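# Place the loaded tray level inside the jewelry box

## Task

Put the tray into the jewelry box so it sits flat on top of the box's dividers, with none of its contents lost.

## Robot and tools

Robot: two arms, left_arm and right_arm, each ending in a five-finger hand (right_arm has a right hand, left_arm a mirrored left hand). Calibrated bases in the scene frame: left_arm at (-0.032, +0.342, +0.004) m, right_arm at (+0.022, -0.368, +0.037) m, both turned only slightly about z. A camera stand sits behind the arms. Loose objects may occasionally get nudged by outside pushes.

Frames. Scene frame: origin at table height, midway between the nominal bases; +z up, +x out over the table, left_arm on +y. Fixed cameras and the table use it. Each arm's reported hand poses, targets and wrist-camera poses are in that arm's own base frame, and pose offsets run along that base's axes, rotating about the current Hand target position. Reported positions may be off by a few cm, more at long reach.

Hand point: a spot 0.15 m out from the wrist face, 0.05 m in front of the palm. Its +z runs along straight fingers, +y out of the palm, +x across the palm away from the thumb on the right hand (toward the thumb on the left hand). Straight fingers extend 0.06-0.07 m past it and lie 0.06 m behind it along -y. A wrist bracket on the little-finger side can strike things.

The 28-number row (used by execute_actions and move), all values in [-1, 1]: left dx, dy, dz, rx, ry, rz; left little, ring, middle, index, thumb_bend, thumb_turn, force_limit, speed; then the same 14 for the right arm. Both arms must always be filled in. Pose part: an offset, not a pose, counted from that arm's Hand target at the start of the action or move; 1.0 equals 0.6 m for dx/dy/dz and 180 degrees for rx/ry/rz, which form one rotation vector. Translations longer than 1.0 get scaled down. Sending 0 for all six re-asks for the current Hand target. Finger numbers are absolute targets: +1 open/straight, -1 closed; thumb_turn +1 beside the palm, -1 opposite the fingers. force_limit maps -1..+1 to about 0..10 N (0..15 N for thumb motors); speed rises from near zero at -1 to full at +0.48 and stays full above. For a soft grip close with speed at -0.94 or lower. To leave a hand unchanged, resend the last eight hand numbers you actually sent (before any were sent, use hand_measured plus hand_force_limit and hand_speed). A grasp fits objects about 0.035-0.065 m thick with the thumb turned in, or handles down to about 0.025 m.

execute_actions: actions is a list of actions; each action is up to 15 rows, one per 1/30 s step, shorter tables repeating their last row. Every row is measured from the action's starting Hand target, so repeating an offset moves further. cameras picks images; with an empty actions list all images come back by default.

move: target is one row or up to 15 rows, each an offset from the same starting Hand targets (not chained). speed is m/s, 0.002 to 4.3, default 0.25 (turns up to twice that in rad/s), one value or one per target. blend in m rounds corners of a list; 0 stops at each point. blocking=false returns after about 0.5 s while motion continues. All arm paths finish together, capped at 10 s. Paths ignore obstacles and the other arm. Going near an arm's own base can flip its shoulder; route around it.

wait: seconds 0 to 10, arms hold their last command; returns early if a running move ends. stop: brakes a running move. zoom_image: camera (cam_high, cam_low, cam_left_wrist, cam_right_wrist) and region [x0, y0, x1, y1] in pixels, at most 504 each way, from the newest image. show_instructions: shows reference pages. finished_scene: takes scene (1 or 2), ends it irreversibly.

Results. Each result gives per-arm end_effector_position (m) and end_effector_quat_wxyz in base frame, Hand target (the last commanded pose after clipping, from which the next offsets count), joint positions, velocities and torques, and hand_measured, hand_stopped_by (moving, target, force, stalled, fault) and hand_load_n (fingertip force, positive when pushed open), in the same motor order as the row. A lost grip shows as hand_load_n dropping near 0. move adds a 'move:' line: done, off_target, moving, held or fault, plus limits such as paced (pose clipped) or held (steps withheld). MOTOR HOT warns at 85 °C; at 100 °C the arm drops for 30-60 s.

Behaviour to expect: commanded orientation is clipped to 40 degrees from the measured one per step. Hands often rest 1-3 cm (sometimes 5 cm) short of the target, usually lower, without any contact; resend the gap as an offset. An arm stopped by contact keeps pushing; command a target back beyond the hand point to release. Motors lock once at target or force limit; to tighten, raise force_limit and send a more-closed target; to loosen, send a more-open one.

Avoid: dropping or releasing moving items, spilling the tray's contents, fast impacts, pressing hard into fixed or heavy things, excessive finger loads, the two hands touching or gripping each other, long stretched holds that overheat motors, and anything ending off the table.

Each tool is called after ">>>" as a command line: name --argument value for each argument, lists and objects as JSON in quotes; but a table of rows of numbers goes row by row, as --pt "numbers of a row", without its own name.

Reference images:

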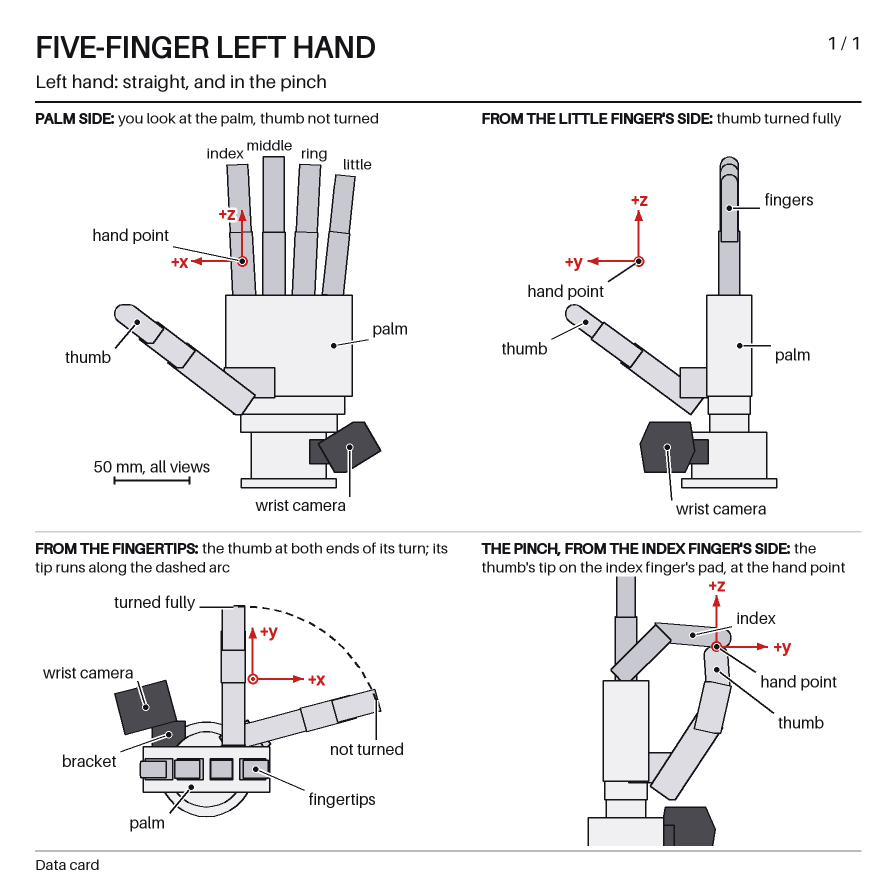

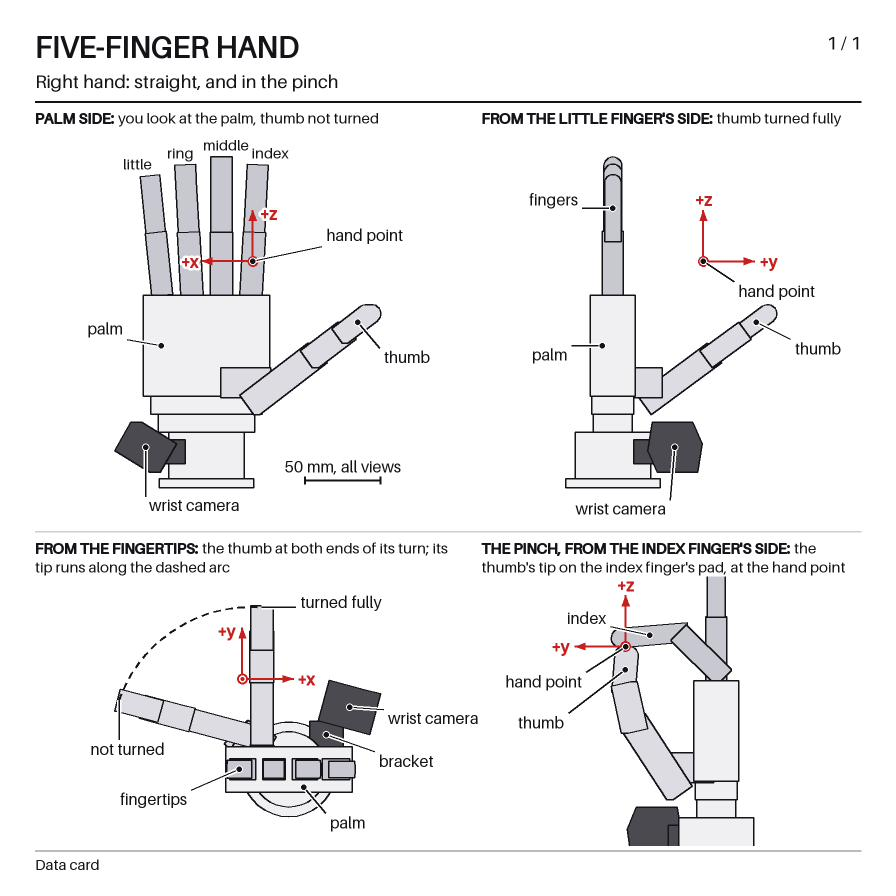

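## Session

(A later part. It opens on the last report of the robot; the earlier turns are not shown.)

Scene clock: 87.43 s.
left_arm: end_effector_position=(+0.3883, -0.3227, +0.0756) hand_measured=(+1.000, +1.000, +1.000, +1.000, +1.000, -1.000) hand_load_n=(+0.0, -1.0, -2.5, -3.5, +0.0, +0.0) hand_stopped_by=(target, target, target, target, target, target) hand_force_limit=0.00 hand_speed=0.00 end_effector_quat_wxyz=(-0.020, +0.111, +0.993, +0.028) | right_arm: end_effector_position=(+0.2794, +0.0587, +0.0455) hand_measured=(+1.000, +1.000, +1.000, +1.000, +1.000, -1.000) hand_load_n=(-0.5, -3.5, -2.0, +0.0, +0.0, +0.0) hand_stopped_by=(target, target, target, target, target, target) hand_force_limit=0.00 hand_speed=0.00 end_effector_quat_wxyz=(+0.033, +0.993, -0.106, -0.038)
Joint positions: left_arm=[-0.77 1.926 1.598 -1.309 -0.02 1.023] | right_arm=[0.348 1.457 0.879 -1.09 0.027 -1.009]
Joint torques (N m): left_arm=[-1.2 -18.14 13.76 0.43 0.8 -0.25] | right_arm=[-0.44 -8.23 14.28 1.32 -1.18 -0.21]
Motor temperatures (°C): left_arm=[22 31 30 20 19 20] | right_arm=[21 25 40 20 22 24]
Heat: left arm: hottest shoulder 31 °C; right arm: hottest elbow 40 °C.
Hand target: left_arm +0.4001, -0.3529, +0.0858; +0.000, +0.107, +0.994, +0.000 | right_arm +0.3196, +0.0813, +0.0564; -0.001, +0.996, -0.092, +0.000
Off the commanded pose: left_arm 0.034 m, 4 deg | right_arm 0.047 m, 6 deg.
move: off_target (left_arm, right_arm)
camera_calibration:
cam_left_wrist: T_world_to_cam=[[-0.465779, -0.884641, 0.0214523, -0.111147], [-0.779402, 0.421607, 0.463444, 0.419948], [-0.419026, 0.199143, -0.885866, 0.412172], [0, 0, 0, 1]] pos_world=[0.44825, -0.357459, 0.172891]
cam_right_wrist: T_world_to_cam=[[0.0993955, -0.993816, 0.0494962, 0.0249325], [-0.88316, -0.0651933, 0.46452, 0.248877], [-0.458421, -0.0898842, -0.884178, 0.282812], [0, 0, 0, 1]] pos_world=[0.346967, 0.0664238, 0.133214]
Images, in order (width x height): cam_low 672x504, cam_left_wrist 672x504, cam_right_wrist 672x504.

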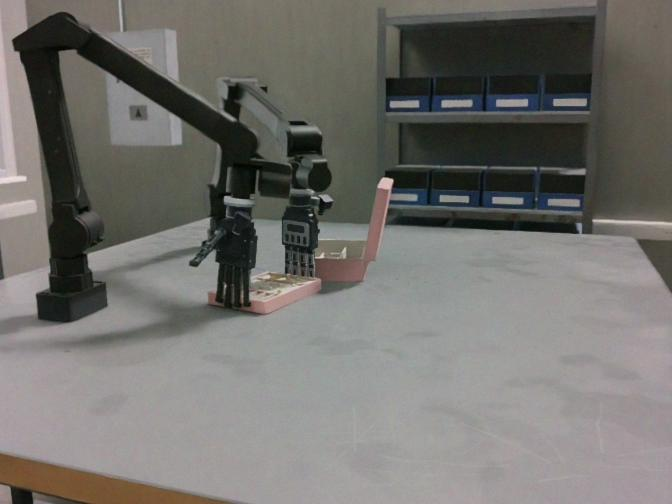

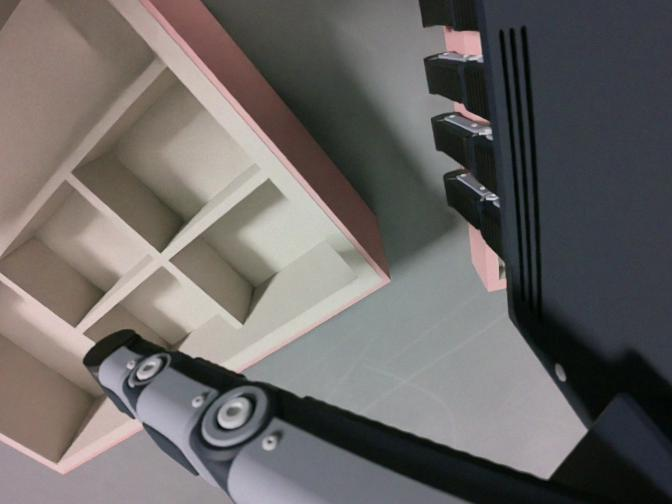

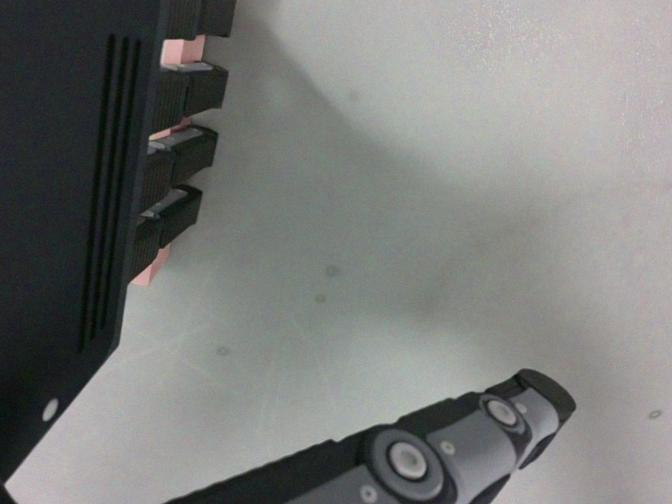

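>>> move --pt "0.0525 0.0252 0 0 0 0.057 1 1 1 1 1 -1 0 0 0.1472 0.0203 -0.003 0 0 0.059 1 1 1 1 1 -1 0 0" --pt "0.0767 0.0448 0 0 0 0.113 1 1 1 1 1 -1 0 0 0.2538 0.0545 -0.003 0 0 0.115 1 1 1 1 1 -1 0 0" --speed 0.05 --blend '[0.01,0]' --cameras '["cam_low","cam_high","cam_left_wrist","cam_right_wrist"]'

Scene clock: 96.37 s.
left_arm: end_effector_position=(+0.4308, -0.2911, +0.0770) hand_measured=(+1.000, +1.000, +1.000, +1.000, +1.000, -1.000) hand_load_n=(+0.0, -2.5, -3.0, -3.5, +0.0, +0.0) hand_stopped_by=(target, target, target, target, target, target) hand_force_limit=0.00 hand_speed=0.00 end_effector_quat_wxyz=(-0.021, -0.070, +0.997, +0.035) | right_arm: end_effector_position=(+0.4453, +0.0826, +0.0434) hand_measured=(+1.000, +1.000, +1.000, +1.000, +1.000, -1.000) hand_load_n=(+0.0, -2.0, -3.0, -3.0, +0.0, +0.0) hand_stopped_by=(target, target, target, target, target, target) hand_force_limit=0.00 hand_speed=0.00 end_effector_quat_wxyz=(+0.025, +0.997, +0.072, -0.027)
Joint positions: left_arm=[-0.643 1.991 1.7 -1.357 -0.025 0.786] | right_arm=[0.319 1.787 1.298 -1.146 0.035 -1.395]
Joint torques (N m): left_arm=[-1.85 -18.96 14.27 0.7 1 -0.27] | right_arm=[1.61 -12.63 14.39 0.49 -1.65 -0.06]
Heat: left arm: hottest elbow 32 °C; right arm: hottest elbow 41 °C.
Hand target: left_arm +0.4460, -0.3261, +0.0858; +0.000, -0.070, +0.998, +0.000 | right_arm +0.4721, +0.1139, +0.0549; -0.001, +0.996, +0.089, +0.000
Off the commanded pose: left_arm 0.039 m, 5 deg | right_arm 0.043 m, 5 deg.
move: off_target (left_arm, right_arm)
camera_calibration:
cam_left_wrist: T_world_to_cam=[[-0.12107, -0.992644, -0.000910251, -0.241661], [-0.881325, 0.10707, 0.460221, 0.39172], [-0.456738, 0.056521, -0.887804, 0.399788], [0, 0, 0, 1]] pos_world=[0.498573, -0.304421, 0.174436]
cam_right_wrist: T_world_to_cam=[[0.439278, -0.897968, 0.0262177, -0.126003], [-0.808162, -0.382264, 0.448049, 0.391426], [-0.392312, -0.218006, -0.893625, 0.340791], [0, 0, 0, 1]] pos_world=[0.505383, 0.110776, 0.132465]

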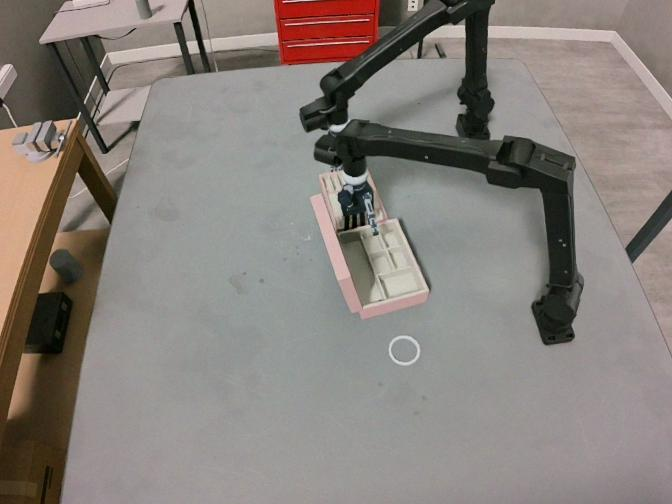

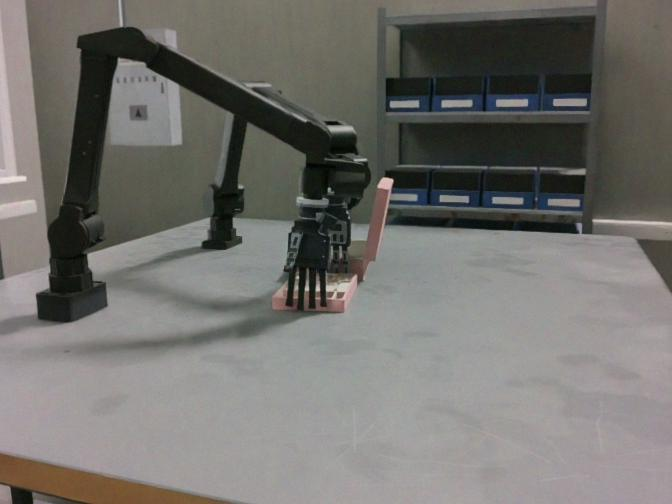

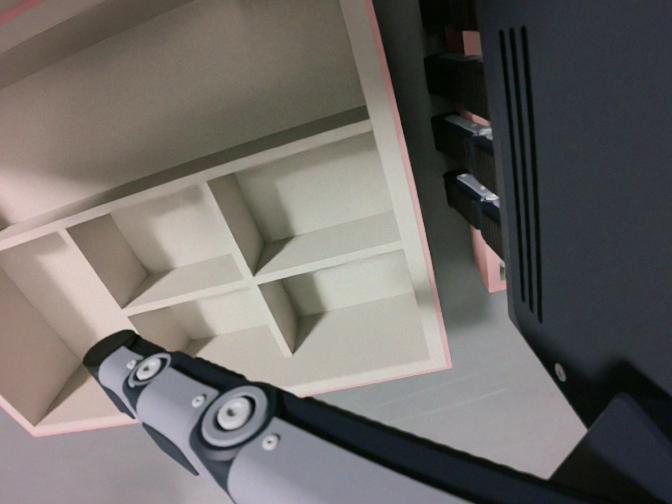

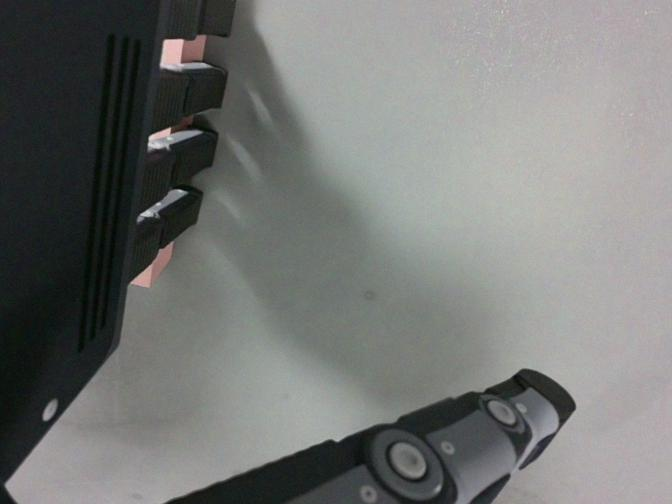

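>>> zoom_image --camera "cam_high" --region '[300, 150, 440, 320]'

>>> zoom_image --camera "cam_left_wrist" --region '[430, 20, 530, 310]'

>>> zoom_image --camera "cam_low" --region '[260, 160, 400, 320]'

>>> zoom_image --camera "cam_right_wrist" --region '[110, 20, 260, 300]'

Scaled by 2.965 from the camera's 672x504 image, which has a finer 960x720 frame.

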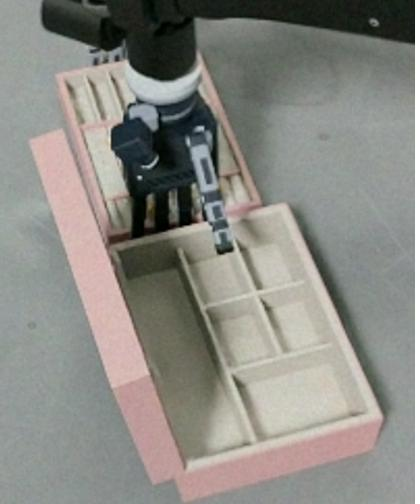

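Scaled by 1.738 from the camera's 672x504 image, which has a finer 960x720 frame.

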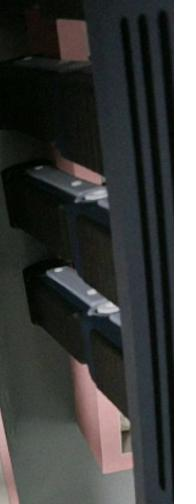

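Scaled by 3.150 from the camera's 672x504 image, which has a finer 960x720 frame.

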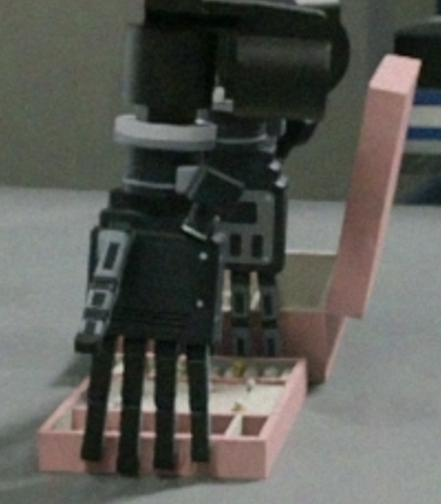

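Scaled by 1.800 from the camera's 672x504 image, which has a finer 960x720 frame.

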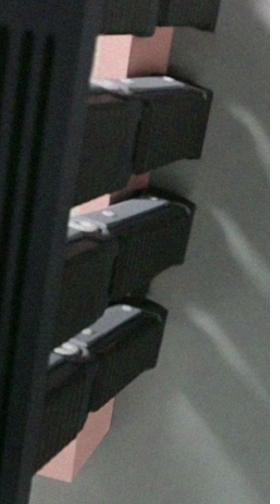

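>>> move --target '[-0.004,-0.0075,0.04,0,0,0.0056,1,1,1,1,1,-1,0,0,0.004,0.0075,0.04,0,0,0.0056,1,1,1,1,1,-1,0,0]' --speed 0.04 --cameras '["cam_low"]'

>>> zoom_image --camera "cam_low" --region '[260, 160, 400, 320]'

Scene clock: 106.30 s.
left_arm: end_effector_position=(+0.4290, -0.2916, +0.0876) hand_measured=(+1.000, +1.000, +1.000, +1.000, +1.000, -1.000) hand_load_n=(+0.0, -1.0, -3.0, -4.5, +0.0, +0.0) hand_stopped_by=(target, target, target, target, target, target) hand_force_limit=0.00 hand_speed=0.00 end_effector_quat_wxyz=(-0.029, -0.081, +0.995, +0.042) | right_arm: end_effector_position=(+0.4511, +0.0842, +0.0592) hand_measured=(+1.000, +1.000, +1.000, +1.000, +1.000, -1.000) hand_load_n=(+0.0, -0.5, -3.0, -4.0, +0.0, +0.0) hand_stopped_by=(target, target, target, target, target, target) hand_force_limit=0.00 hand_speed=0.00 end_effector_quat_wxyz=(+0.025, +0.996, +0.080, -0.032)
Joint positions: left_arm=[-0.643 1.998 1.734 -1.407 -0.024 0.765] | right_arm=[0.319 1.787 1.343 -1.201 0.034 -1.411]
Joint torques (N m): left_arm=[-2.37 -20.84 15.08 0.47 1 -0.28] | right_arm=[2.37 -14.1 14.24 0.27 -1.59 0.04]
Heat: left arm: hottest elbow 32 °C; right arm: hottest elbow 44 °C.
Hand target: left_arm +0.4437, -0.3307, +0.1099; +0.000, -0.079, +0.997, +0.000 | right_arm +0.4744, +0.1184, +0.0787; +0.000, +0.995, +0.098, +0.000
Off the commanded pose: left_arm 0.047 m, 6 deg | right_arm 0.046 m, 5 deg.
move: off_target (left_arm, right_arm)
Images, in order (width x height): cam_low 672x504.

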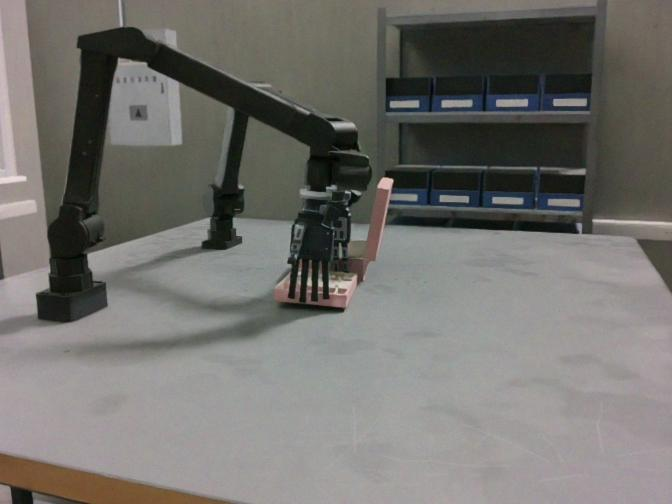

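Scaled by 3.150 from the camera's 672x504 image, which has a finer 960x720 frame.

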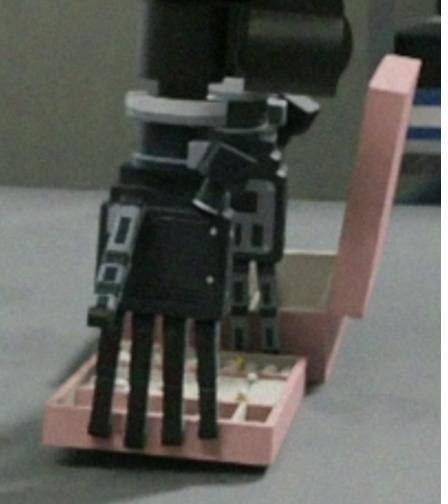

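>>> move --target '[0,0,0.008,0,0,-0.012,1,1,1,1,1,-1,0,0,0,0,0.008,0,0,0.012,1,1,1,1,1,-1,0,0]' --speed 0.04

Scene clock: 108.87 s.
left_arm: end_effector_position=(+0.4284, -0.2913, +0.0898) hand_measured=(+1.000, +1.000, +1.000, +1.000, +1.000, -1.000) hand_load_n=(+0.0, -2.0, -2.5, -2.5, +0.0, +0.0) hand_stopped_by=(target, target, target, target, target, target) hand_force_limit=0.00 hand_speed=0.00 end_effector_quat_wxyz=(-0.032, -0.078, +0.996, +0.043) | right_arm: end_effector_position=(+0.4514, +0.0839, +0.0594) hand_measured=(+1.000, +1.000, +1.000, +1.000, +1.000, -1.000) hand_load_n=(+0.0, -3.5, -2.5, -0.5, +0.0, +0.0) hand_stopped_by=(target, target, target, target, target, target) hand_force_limit=0.00 hand_speed=0.00 end_effector_quat_wxyz=(+0.024, +0.995, +0.089, -0.034)
Joint positions: left_arm=[-0.643 1.998 1.739 -1.417 -0.022 0.771] | right_arm=[0.319 1.787 1.344 -1.205 0.032 -1.429]
Joint torques (N m): left_arm=[-2.73 -21.3 15.09 0.31 0.88 0.04] | right_arm=[2.49 -14.97 14.2 0.08 -1.5 -0.2]
Motor temperatures (°C): left_arm=[22 31 32 20 20 20] | right_arm=[21 25 45 20 25 24]
Heat: left arm: hottest elbow 32 °C; right arm: hottest elbow 45 °C.
Hand target: left_arm +0.4438, -0.3306, +0.1147; +0.000, -0.060, +0.998, +0.000 | right_arm +0.4745, +0.1184, +0.0836; -0.001, +0.993, +0.116, +0.000
Off the commanded pose: left_arm 0.049 m, 6 deg | right_arm 0.048 m, 6 deg.
move: off_target (left_arm, right_arm)

>>> move --target '[0.002,-0.012,0.042,0,0,0,1,1,1,1,1,-1,0,0,-0.002,0.012,0.035,0,0,-0.003,1,1,1,1,1,-1,0,0]' --speed 0.04

Scene clock: 112.37 s.
left_arm: end_effector_position=(+0.4297, -0.2928, +0.1152) hand_measured=(+1.000, +1.000, +1.000, +1.000, +1.000, -1.000) hand_load_n=(+0.0, +0.0, +0.0, +0.0, +0.0, +0.0) hand_stopped_by=(target, target, target, target, target, target) hand_force_limit=0.00 hand_speed=0.00 end_effector_quat_wxyz=(-0.036, -0.076, +0.995, +0.049) | right_arm: end_effector_position=(+0.4525, +0.0836, +0.0733) hand_measured=(+1.000, +1.000, +1.000, +1.000, +1.000, -1.000) hand_load_n=(+0.0, +0.0, +0.0, +0.0, +0.0, +0.0) hand_stopped_by=(target, target, target, target, target, target) hand_force_limit=0.00 hand_speed=0.00 end_effector_quat_wxyz=(+0.029, +0.995, +0.089, -0.042)
Joint positions: left_arm=[-0.645 1.998 1.804 -1.495 -0.026 0.771] | right_arm=[0.32 1.787 1.38 -1.259 0.037 -1.429]
Joint torques (N m): left_arm=[0.15 -20.54 8.05 -0.12 0.06 -0.04] | right_arm=[-1.08 -13.74 8.35 0.18 0.03 0.01]
Heat: left arm: hottest elbow 32 °C; right arm: hottest elbow 45 °C.
Hand target: left_arm +0.4302, -0.2932, +0.1149; -0.035, -0.076, +0.995, +0.048 (not the last commanded pose) | right_arm +0.4525, +0.0837, +0.0732; +0.028, +0.995, +0.089, -0.042 (not the last commanded pose)
Off the commanded pose: left_arm 0.054 m, 7 deg | right_arm 0.056 m, 6 deg.
move: held (left_arm, right_arm; a check stopped the path); limits=held
pose unreachable (left arm): on one or more control steps of this call, first in action 0 (counted from 0), this arm could not follow its commanded pose, so it was not sent that pose on those steps. It may still have moved: this result reports where it is.
cause: moving toward the commanded pose would bring a part of the arm too close to another arm (a part of this arm just beyond joint 4 (wrist pitch) and a part of the right arm just beyond its joint 4 (wrist pitch), along the way the arms are being sent, or toward where that arm still pushes).
pose unreachable (right arm): on one or more control steps of this call, first in action 0 (counted from 0), this arm could not follow its commanded pose, so it was not sent that pose on those steps. It may still have moved: this result reports where it is.
cause: moving toward the commanded pose would bring a part of the arm too close to another arm (a part of this arm just beyond joint 4 (wrist pitch) and a part of the left arm just beyond its joint 4 (wrist pitch), along the way the arms are being sent, or toward where that arm still pushes).

>>> execute_actions --actions '[]' --cameras '["all"]'

>>> zoom_image --camera "cam_low" --region '[260, 160, 400, 320]'

>>> zoom_image --camera "cam_high" --region '[300, 150, 440, 320]'

Scene clock: 116.97 s.
left_arm: end_effector_position=(+0.4297, -0.2928, +0.1152) hand_measured=(+1.000, +1.000, +1.000, +1.000, +1.000, -1.000) hand_load_n=(+0.0, +0.0, -0.5, +0.0, +0.0, +0.0) hand_stopped_by=(target, target, target, target, target, target) hand_force_limit=0.00 hand_speed=0.00 end_effector_quat_wxyz=(-0.036, -0.076, +0.995, +0.049) | right_arm: end_effector_position=(+0.4525, +0.0836, +0.0733) hand_measured=(+1.000, +1.000, +1.000, +1.000, +1.000, -1.000) hand_load_n=(+0.0, +0.0, -0.5, +0.0, +0.0, +0.0) hand_stopped_by=(target, target, target, target, target, target) hand_force_limit=0.00 hand_speed=0.00 end_effector_quat_wxyz=(+0.029, +0.995, +0.089, -0.042)
Joint positions: left_arm=[-0.645 1.998 1.804 -1.495 -0.026 0.771] | right_arm=[0.32 1.787 1.38 -1.259 0.037 -1.429]
Joint velocities: within noise
Joint torques (N m): left_arm=[0.09 -20.6 8.02 -0.13 0.05 -0.04] | right_arm=[-1.14 -13.86 8.31 0.1 -0.01 0.02]
Motor temperatures (°C): left_arm=[22 31 32 20 20 20] | right_arm=[21 25 44 20 24 24]
Heat: left arm: hottest elbow 32 °C; right arm: hottest elbow 44 °C.
Hand target: left_arm +0.4302, -0.2932, +0.1149; -0.035, -0.076, +0.995, +0.048 (not the last commanded pose) | right_arm +0.4525, +0.0837, +0.0732; +0.028, +0.995, +0.089, -0.042 (not the last commanded pose)
Off the commanded pose: left_arm 0.054 m, 7 deg | right_arm 0.056 m, 6 deg.
camera_calibration:
cam_left_wrist: T_world_to_cam=[[-0.109517, -0.993712, -0.0232954, -0.246113], [-0.867585, 0.0841266, 0.490121, 0.357297], [-0.485079, 0.0738872, -0.871343, 0.448649], [0, 0, 0, 1]] pos_world=[0.500662, -0.307773, 0.210075]
cam_right_wrist: T_world_to_cam=[[0.470603, -0.882118, 0.0200175, -0.144048], [-0.78006, -0.405339, 0.476661, 0.371497], [-0.412357, -0.239933, -0.878859, 0.380312], [0, 0, 0, 1]] pos_world=[0.514404, 0.114764, 0.160046]

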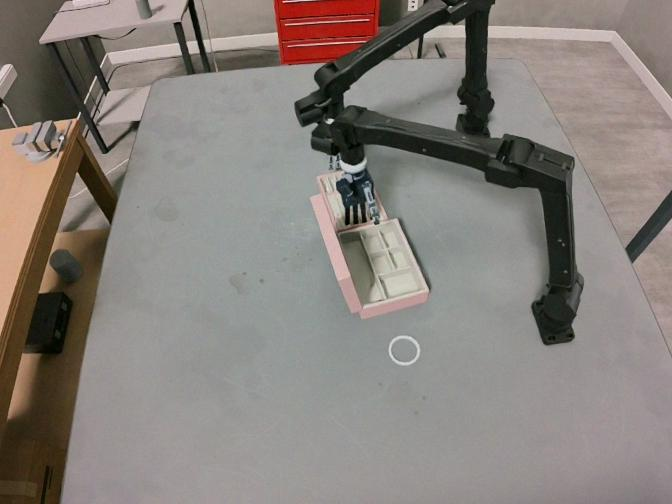

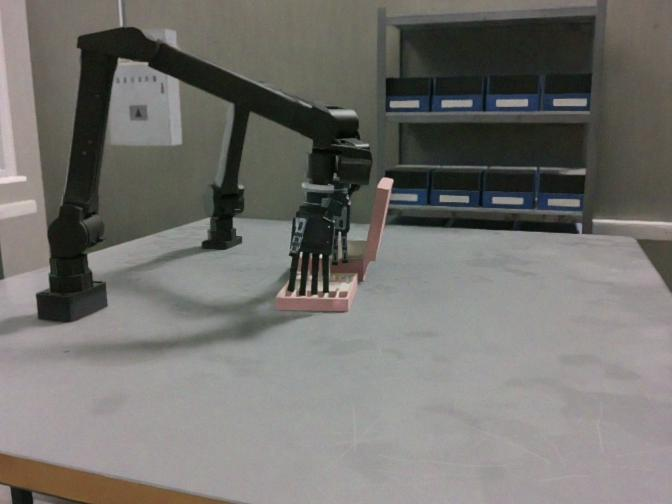

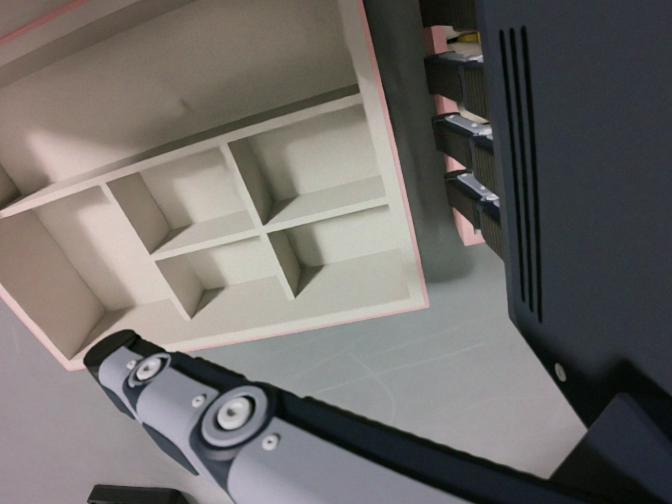

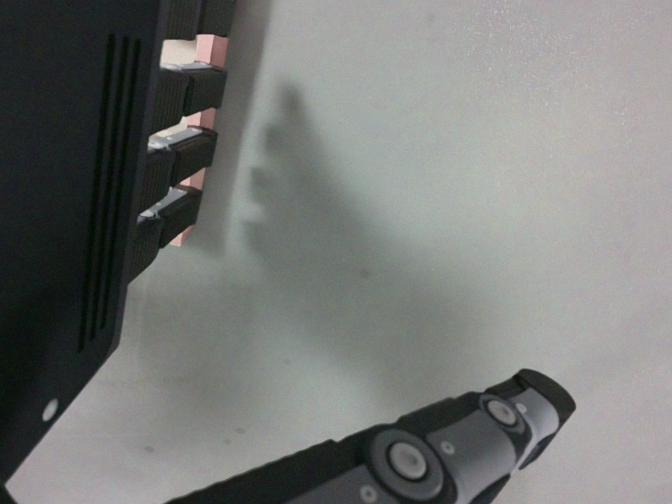

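Scaled by 3.150 from the camera's 672x504 image, which has a finer 960x720 frame.

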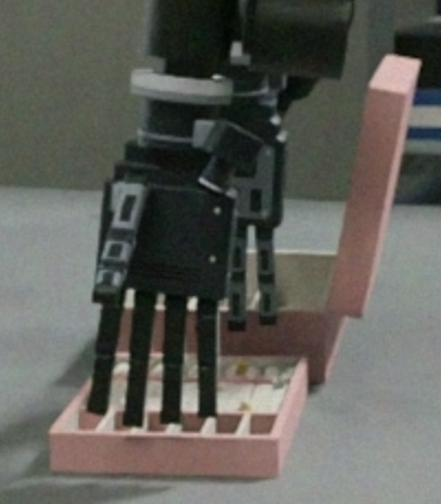

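Scaled by 2.965 from the camera's 672x504 image, which has a finer 960x720 frame.

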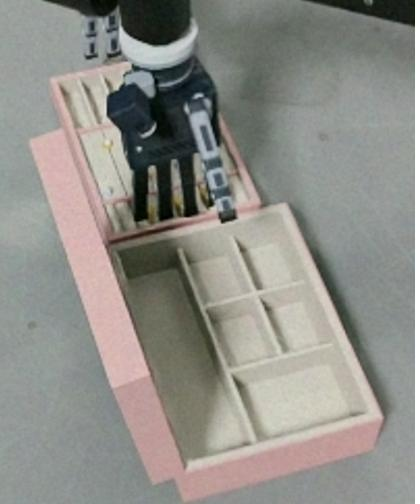

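>>> zoom_image --camera "cam_left_wrist" --region '[410, 10, 510, 270]'

>>> zoom_image --camera "cam_right_wrist" --region '[140, 20, 240, 270]'

Scaled by 1.938 from the camera's 672x504 image, which has a finer 960x720 frame.

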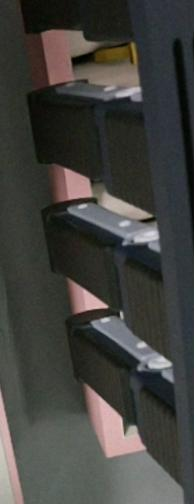

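Scaled by 2.016 from the camera's 672x504 image, which has a finer 960x720 frame.

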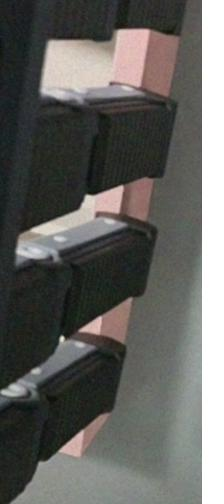

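>>> zoom_image --camera "cam_high" --region '[310, 165, 400, 235]'

Scaled by 5.600 from the camera's 672x504 image, which has a finer 960x720 frame.

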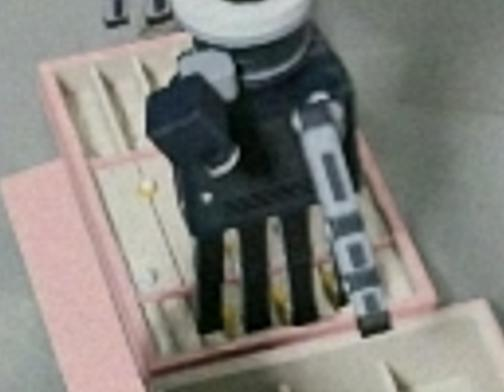

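>>> move --pt "-0.007 0.045 0 -0.0615 -0.0302 0.007 1 1 1 1 1 -1 0 0 -0.0067 -0.047 0 0.0525 -0.0192 -0.0049 1 1 1 1 1 -1 0 0" --pt "-0.007 0.045 -0.0533 -0.0615 -0.0302 0.007 1 1 1 1 1 -1 0 0 -0.0067 -0.047 -0.033 0.0525 -0.0192 -0.0049 1 1 1 1 1 -1 0 0" --speed 0.06 --cameras '["cam_low","cam_left_wrist","cam_right_wrist"]'

Scene clock: 135.37 s.
left_arm: end_effector_position=(+0.4225, -0.2687, +0.0847) hand_measured=(+1.000, +1.000, +1.000, +1.000, +1.000, -1.000) hand_load_n=(+0.5, +0.0, +0.0, +0.0, +0.0, +0.0) hand_stopped_by=(target, target, target, target, target, target) hand_force_limit=0.00 hand_speed=0.00 end_effector_quat_wxyz=(+0.002, -0.087, +0.995, -0.050) | right_arm: end_effector_position=(+0.4471, +0.0586, +0.0525) hand_measured=(+1.000, +1.000, +1.000, +1.000, +1.000, -1.000) hand_load_n=(+0.0, +0.0, +0.0, +0.0, +0.0, +0.0) hand_stopped_by=(target, target, target, target, target, target) hand_force_limit=0.00 hand_speed=0.00 end_effector_quat_wxyz=(-0.048, +0.996, +0.080, -0.011)
Joint positions: left_arm=[-0.581 1.83 1.506 -1.181 0.075 0.813] | right_arm=[0.218 1.716 1.254 -1.117 -0.099 -1.514]
Joint torques (N m): left_arm=[0.85 -18.14 7.84 0.44 0.2 0.07] | right_arm=[-1.79 -13.39 7.47 0.57 -0.23 -0.15]
Motor temperatures (°C): left_arm=[22 31 31 20 20 20] | right_arm=[21 26 39 20 23 24]
Heat: left arm: hottest shoulder 31 °C; right arm: hottest elbow 39 °C.
Hand target: left_arm +0.4260, -0.2661, +0.0829; +0.004, -0.086, +0.995, -0.052 | right_arm +0.4485, +0.0557, +0.0534; -0.051, +0.995, +0.084, -0.005
Off the commanded pose: left_arm 0.005 m, 0 deg | right_arm 0.004 m, 1 deg.
move: done
camera_calibration:
cam_left_wrist: T_world_to_cam=[[-0.0914087, -0.983531, 0.155922, -0.243769], [-0.91129, 0.145747, 0.385108, 0.407938], [-0.401491, -0.106888, -0.909604, 0.336131], [0, 0, 0, 1]] pos_world=[0.484421, -0.263281, 0.186655]
cam_right_wrist: T_world_to_cam=[[0.452183, -0.886531, -0.0979406, -0.148465], [-0.810723, -0.454308, 0.369233, 0.389239], [-0.371832, -0.0875583, -0.924162, 0.329114], [0, 0, 0, 1]] pos_world=[0.505074, 0.0740317, 0.145894]
Images, in order (width x height): cam_low 672x504, cam_left_wrist 672x504, cam_right_wrist 672x504.

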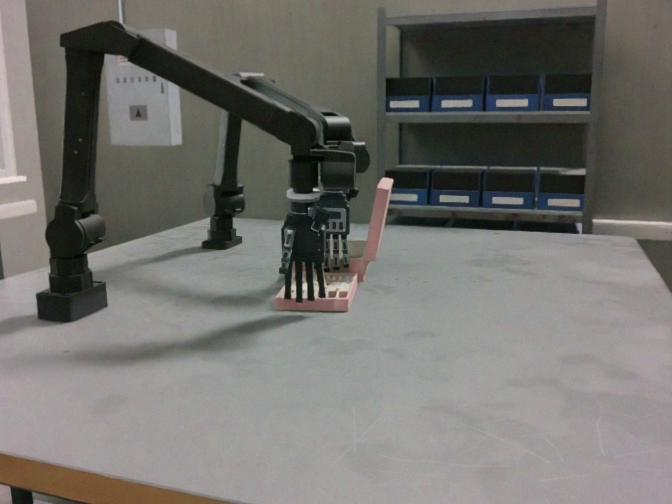

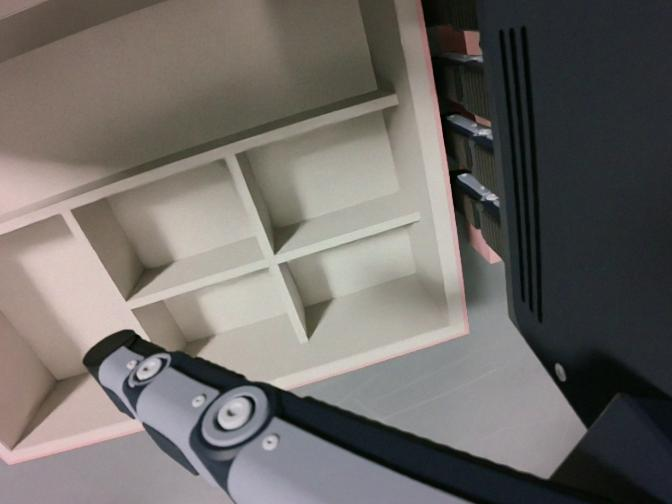

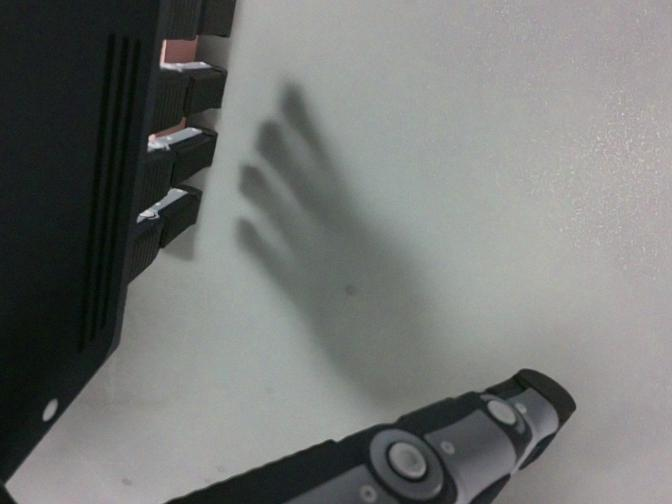

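>>> move --pt "0 0 -0.0133 0 0 0 1 1 1 1 1 -1 0 0 0 0 -0.0142 0 0 0 1 1 1 1 1 -1 0 0" --pt "0.0032 -0.0198 -0.0133 0 0 0 1 1 1 1 1 -1 0 0 -0.003 0.0198 -0.0142 0 0 0 1 1 1 1 1 -1 0 0" --speed 0.05 --cameras '["all"]'

Scene clock: 144.07 s.
left_arm: end_effector_position=(+0.4215, -0.2687, +0.0690) hand_measured=(+1.000, +1.000, +1.000, +1.000, +1.000, -1.000) hand_load_n=(+0.0, +0.0, +0.0, +0.0, +0.0, +0.0) hand_stopped_by=(target, target, target, target, target, target) hand_force_limit=0.00 hand_speed=0.00 end_effector_quat_wxyz=(-0.004, -0.087, +0.995, -0.045) | right_arm: end_effector_position=(+0.4479, +0.0628, +0.0481) hand_measured=(+1.000, +1.000, +1.000, +1.000, +1.000, -1.000) hand_load_n=(-0.5, +0.0, +0.0, +0.0, +0.0, +0.0) hand_stopped_by=(target, target, target, target, target, target) hand_force_limit=0.00 hand_speed=0.00 end_effector_quat_wxyz=(-0.049, +0.995, +0.085, -0.005)
Joint positions: left_arm=[-0.582 1.853 1.494 -1.163 0.075 0.813] | right_arm=[0.226 1.716 1.243 -1.094 -0.099 -1.514]
Joint torques (N m): left_arm=[-0.5 -18.08 10.29 0.1 0.17 -0.1] | right_arm=[0.03 -13.04 7.71 0.7 -0.24 0.12]
Heat: left arm: hottest shoulder 31 °C; right arm: hottest elbow 39 °C.
Hand target: left_arm +0.4280, -0.2781, +0.0749; +0.004, -0.086, +0.995, -0.052 | right_arm +0.4467, +0.0674, +0.0448; -0.051, +0.995, +0.084, -0.005
Off the commanded pose: left_arm 0.013 m, 1 deg | right_arm 0.006 m, 0 deg.
move: off_target (left_arm)
camera_calibration:
cam_left_wrist: T_world_to_cam=[[-0.0903516, -0.984801, 0.148338, -0.241635], [-0.905746, 0.143184, 0.398902, 0.40904], [-0.414078, -0.0983148, -0.904916, 0.328713], [0, 0, 0, 1]] pos_world=[0.484768, -0.264213, 0.170135]
cam_right_wrist: T_world_to_cam=[[0.460723, -0.882419, -0.0952407, -0.149817], [-0.81119, -0.462199, 0.358249, 0.394547], [-0.360146, -0.087795, -0.928756, 0.320841], [0, 0, 0, 1]] pos_world=[0.504626, 0.0783263, 0.142368]

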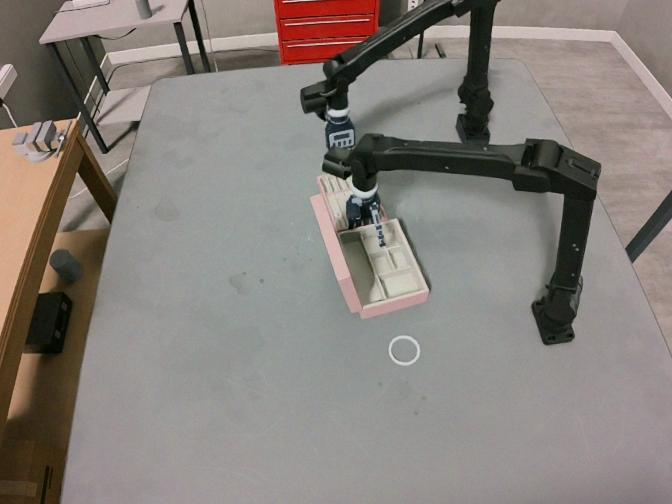

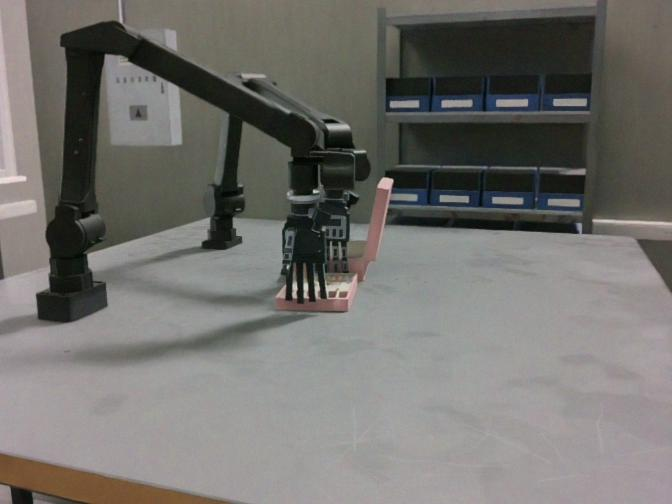

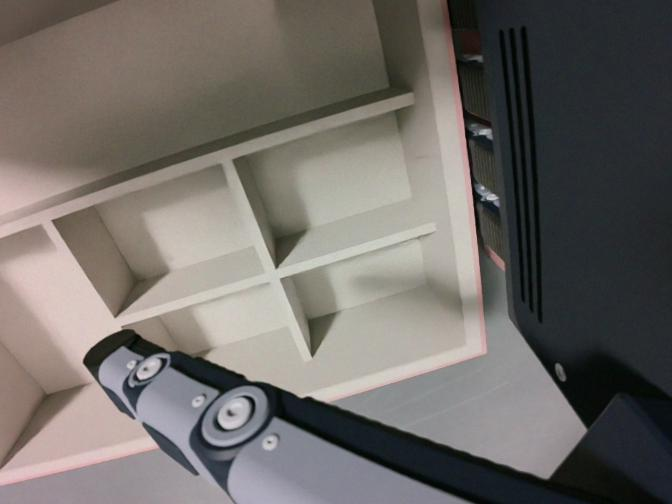

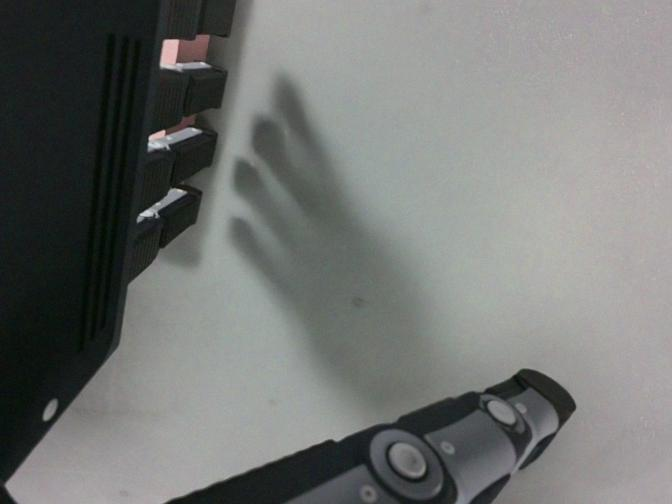

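>>> move --pt "0.0 0 0.018 0 0 0 1 1 1 1 1 -1 0 0 0 0 -0.004 0 0 0 1 1 1 1 1 -1 0 0" --pt "0.0032 -0.0200 0.015 0 0 0 1 1 1 1 1 -1 0 0 -0.002 0.0130 -0.006 0 0 0 1 1 1 1 1 -1 0 0" --speed 0.05 --cameras '["cam_low","cam_right_wrist"]'

Scene clock: 147.00 s.
left_arm: end_effector_position=(+0.4166, -0.2759, +0.0712) hand_measured=(+1.000, +1.000, +1.000, +1.000, +1.000, -1.000) hand_load_n=(+0.0, +0.0, +0.0, +0.0, -0.5, +0.0) hand_stopped_by=(target, target, target, target, target, target) hand_force_limit=0.00 hand_speed=0.00 end_effector_quat_wxyz=(-0.010, -0.085, +0.996, -0.041) | right_arm: end_effector_position=(+0.4486, +0.0711, +0.0479) hand_measured=(+1.000, +1.000, +1.000, +1.000, +1.000, -1.000) hand_load_n=(+0.0, +0.0, +0.0, +0.0, +0.0, +0.0) hand_stopped_by=(target, target, target, target, target, target) hand_force_limit=0.00 hand_speed=0.00 end_effector_quat_wxyz=(-0.050, +0.995, +0.088, -0.001)
Joint positions: left_arm=[-0.598 1.861 1.51 -1.183 0.076 0.801] | right_arm=[0.243 1.716 1.243 -1.084 -0.099 -1.503]
Joint torques (N m): left_arm=[-0.5 -17.9 12.68 -0.18 0.11 -0.12] | right_arm=[-0.26 -12.34 7.5 0.77 -0.22 0.17]
Heat: left arm: hottest shoulder 31 °C; right arm: hottest elbow 38 °C.
Hand target: left_arm +0.4298, -0.2901, +0.0837; +0.004, -0.086, +0.995, -0.052 | right_arm +0.4454, +0.0752, +0.0412; -0.051, +0.995, +0.084, -0.005
Off the commanded pose: left_arm 0.023 m, 2 deg | right_arm 0.008 m, 1 deg.
move: off_target (left_arm)
camera_calibration:
cam_right_wrist: T_world_to_cam=[[0.466602, -0.879536, -0.0932673, -0.145724], [-0.811387, -0.467634, 0.35067, 0.399928], [-0.352042, -0.0879476, -0.931843, 0.318062], [0, 0, 0, 1]] pos_world=[0.504462, 0.0868227, 0.14255]
Images, in order (width x height): cam_low 672x504, cam_right_wrist 672x504.

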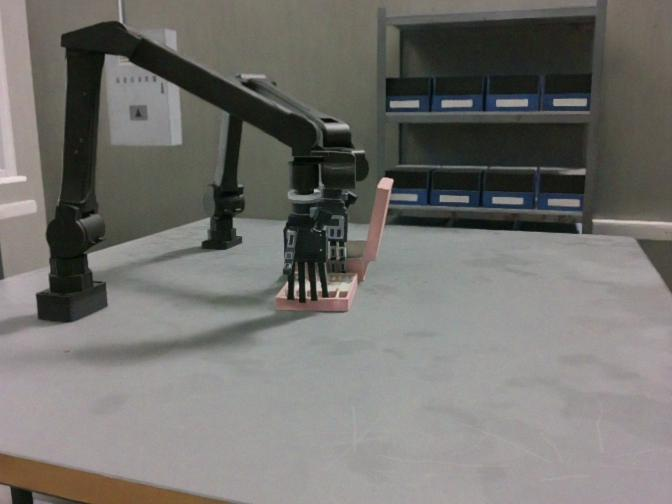

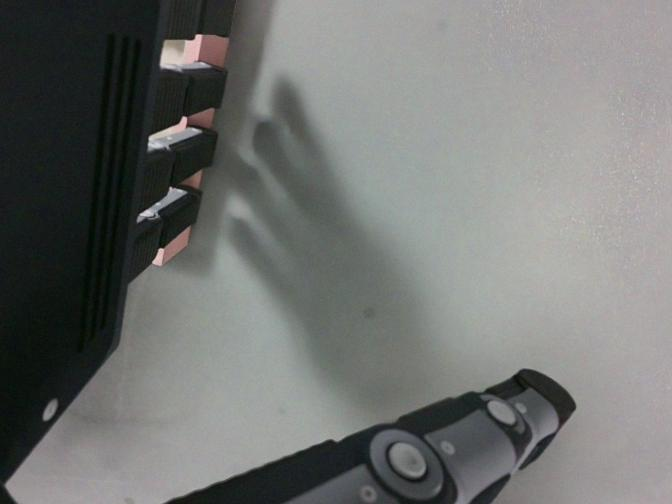

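>>> move --pt "0.0 0 0.015 0 0 0 1 1 1 1 1 -1 0 0 0 0.003 -0.004 0 0 0 1 1 1 1 1 -1 0 0" --speed 0.05

Scene clock: 148.60 s.
left_arm: end_effector_position=(+0.4164, -0.2758, +0.0766) hand_measured=(+1.000, +1.000, +1.000, +1.000, +1.000, -1.000) hand_load_n=(+0.0, +0.0, +0.0, +0.0, +0.0, +0.0) hand_stopped_by=(target, target, target, target, target, target) hand_force_limit=0.00 hand_speed=0.00 end_effector_quat_wxyz=(-0.013, -0.085, +0.996, -0.039) | right_arm: end_effector_position=(+0.4498, +0.0724, +0.0477) hand_measured=(+1.000, +1.000, +1.000, +1.000, +1.000, -1.000) hand_load_n=(+0.0, +0.0, -0.5, +0.0, +0.0, +0.0) hand_stopped_by=(target, target, target, target, target, target) hand_force_limit=0.00 hand_speed=0.00 end_effector_quat_wxyz=(-0.050, +0.995, +0.087, +0.002)
Joint positions: left_arm=[-0.598 1.861 1.524 -1.205 0.076 0.801] | right_arm=[0.245 1.716 1.243 -1.079 -0.099 -1.5]
Joint torques (N m): left_arm=[-0.5 -18.55 12.71 -0.17 0.11 -0.14] | right_arm=[-0.32 -11.75 7.27 0.69 -0.23 0.14]
Heat: left arm: hottest shoulder 31 °C; right arm: hottest elbow 38 °C.
Hand target: left_arm +0.4298, -0.2901, +0.0928; +0.004, -0.086, +0.995, -0.052 | right_arm +0.4455, +0.0769, +0.0388; -0.051, +0.995, +0.084, -0.005
Off the commanded pose: left_arm 0.025 m, 2 deg | right_arm 0.011 m, 1 deg.
move: off_target (left_arm, right_arm)

>>> move --pt "0.005 -0.016 0 0 0 0 1 1 1 1 1 -1 0 0 -0.003 0.012 -0.003 0 0 0 1 1 1 1 1 -1 0 0" --speed 0.05 --cameras '["cam_left_wrist","cam_right_wrist"]'

Scene clock: 151.07 s.
left_arm: end_effector_position=(+0.4198, -0.2808, +0.0805) hand_measured=(+1.000, +1.000, +1.000, +1.000, +1.000, -1.000) hand_load_n=(+0.0, +0.0, -2.0, +0.0, +0.0, +0.0) hand_stopped_by=(target, target, target, target, target, target) hand_force_limit=0.00 hand_speed=0.00 end_effector_quat_wxyz=(-0.011, -0.087, +0.995, -0.038) | right_arm: end_effector_position=(+0.4480, +0.0748, +0.0465) hand_measured=(+1.000, +1.000, +1.000, +1.000, +1.000, -1.000) hand_load_n=(+0.0, +0.0, -2.0, +0.0, +0.0, +0.0) hand_stopped_by=(target, target, target, target, target, target) hand_force_limit=0.00 hand_speed=0.00 end_effector_quat_wxyz=(-0.050, +0.995, +0.083, +0.001)
Joint positions: left_arm=[-0.603 1.871 1.549 -1.219 0.072 0.792] | right_arm=[0.251 1.716 1.239 -1.074 -0.098 -1.487]
Joint torques (N m): left_arm=[-1.03 -17.9 13.11 -0.02 0.2 -0.15] | right_arm=[0.56 -11.69 7.43 0.81 -0.28 0.23]
Heat: left arm: hottest shoulder 31 °C; right arm: hottest elbow 38 °C.
Hand target: left_arm +0.4330, -0.2997, +0.0930; +0.004, -0.086, +0.995, -0.052 | right_arm +0.4436, +0.0842, +0.0370; -0.051, +0.995, +0.084, -0.005
Off the commanded pose: left_arm 0.026 m, 2 deg | right_arm 0.014 m, 1 deg.
move: off_target (left_arm, right_arm)
camera_calibration:
cam_left_wrist: T_world_to_cam=[[-0.0873962, -0.986696, 0.137087, -0.25637], [-0.899417, 0.137318, 0.414961, 0.3991], [-0.428264, -0.0870322, -0.899453, 0.345967], [0, 0, 0, 1]] pos_world=[0.484717, -0.277653, 0.180715]
cam_right_wrist: T_world_to_cam=[[0.458958, -0.883781, -0.0910434, -0.138666], [-0.817261, -0.46015, 0.34691, 0.403918], [-0.348486, -0.0848108, -0.933469, 0.315156], [0, 0, 0, 1]] pos_world=[0.503576, 0.090041, 0.14144]
Images, in order (width x height): cam_left_wrist 672x504, cam_right_wrist 672x504.

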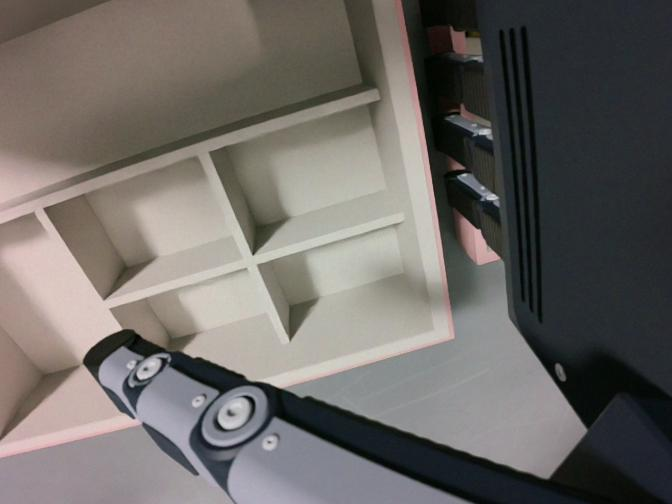

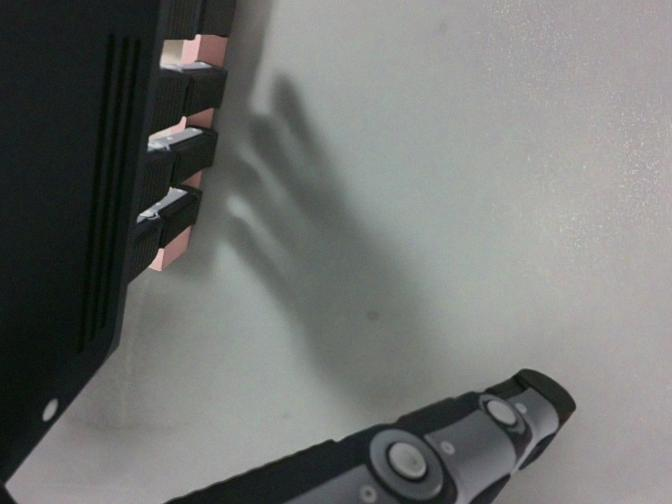

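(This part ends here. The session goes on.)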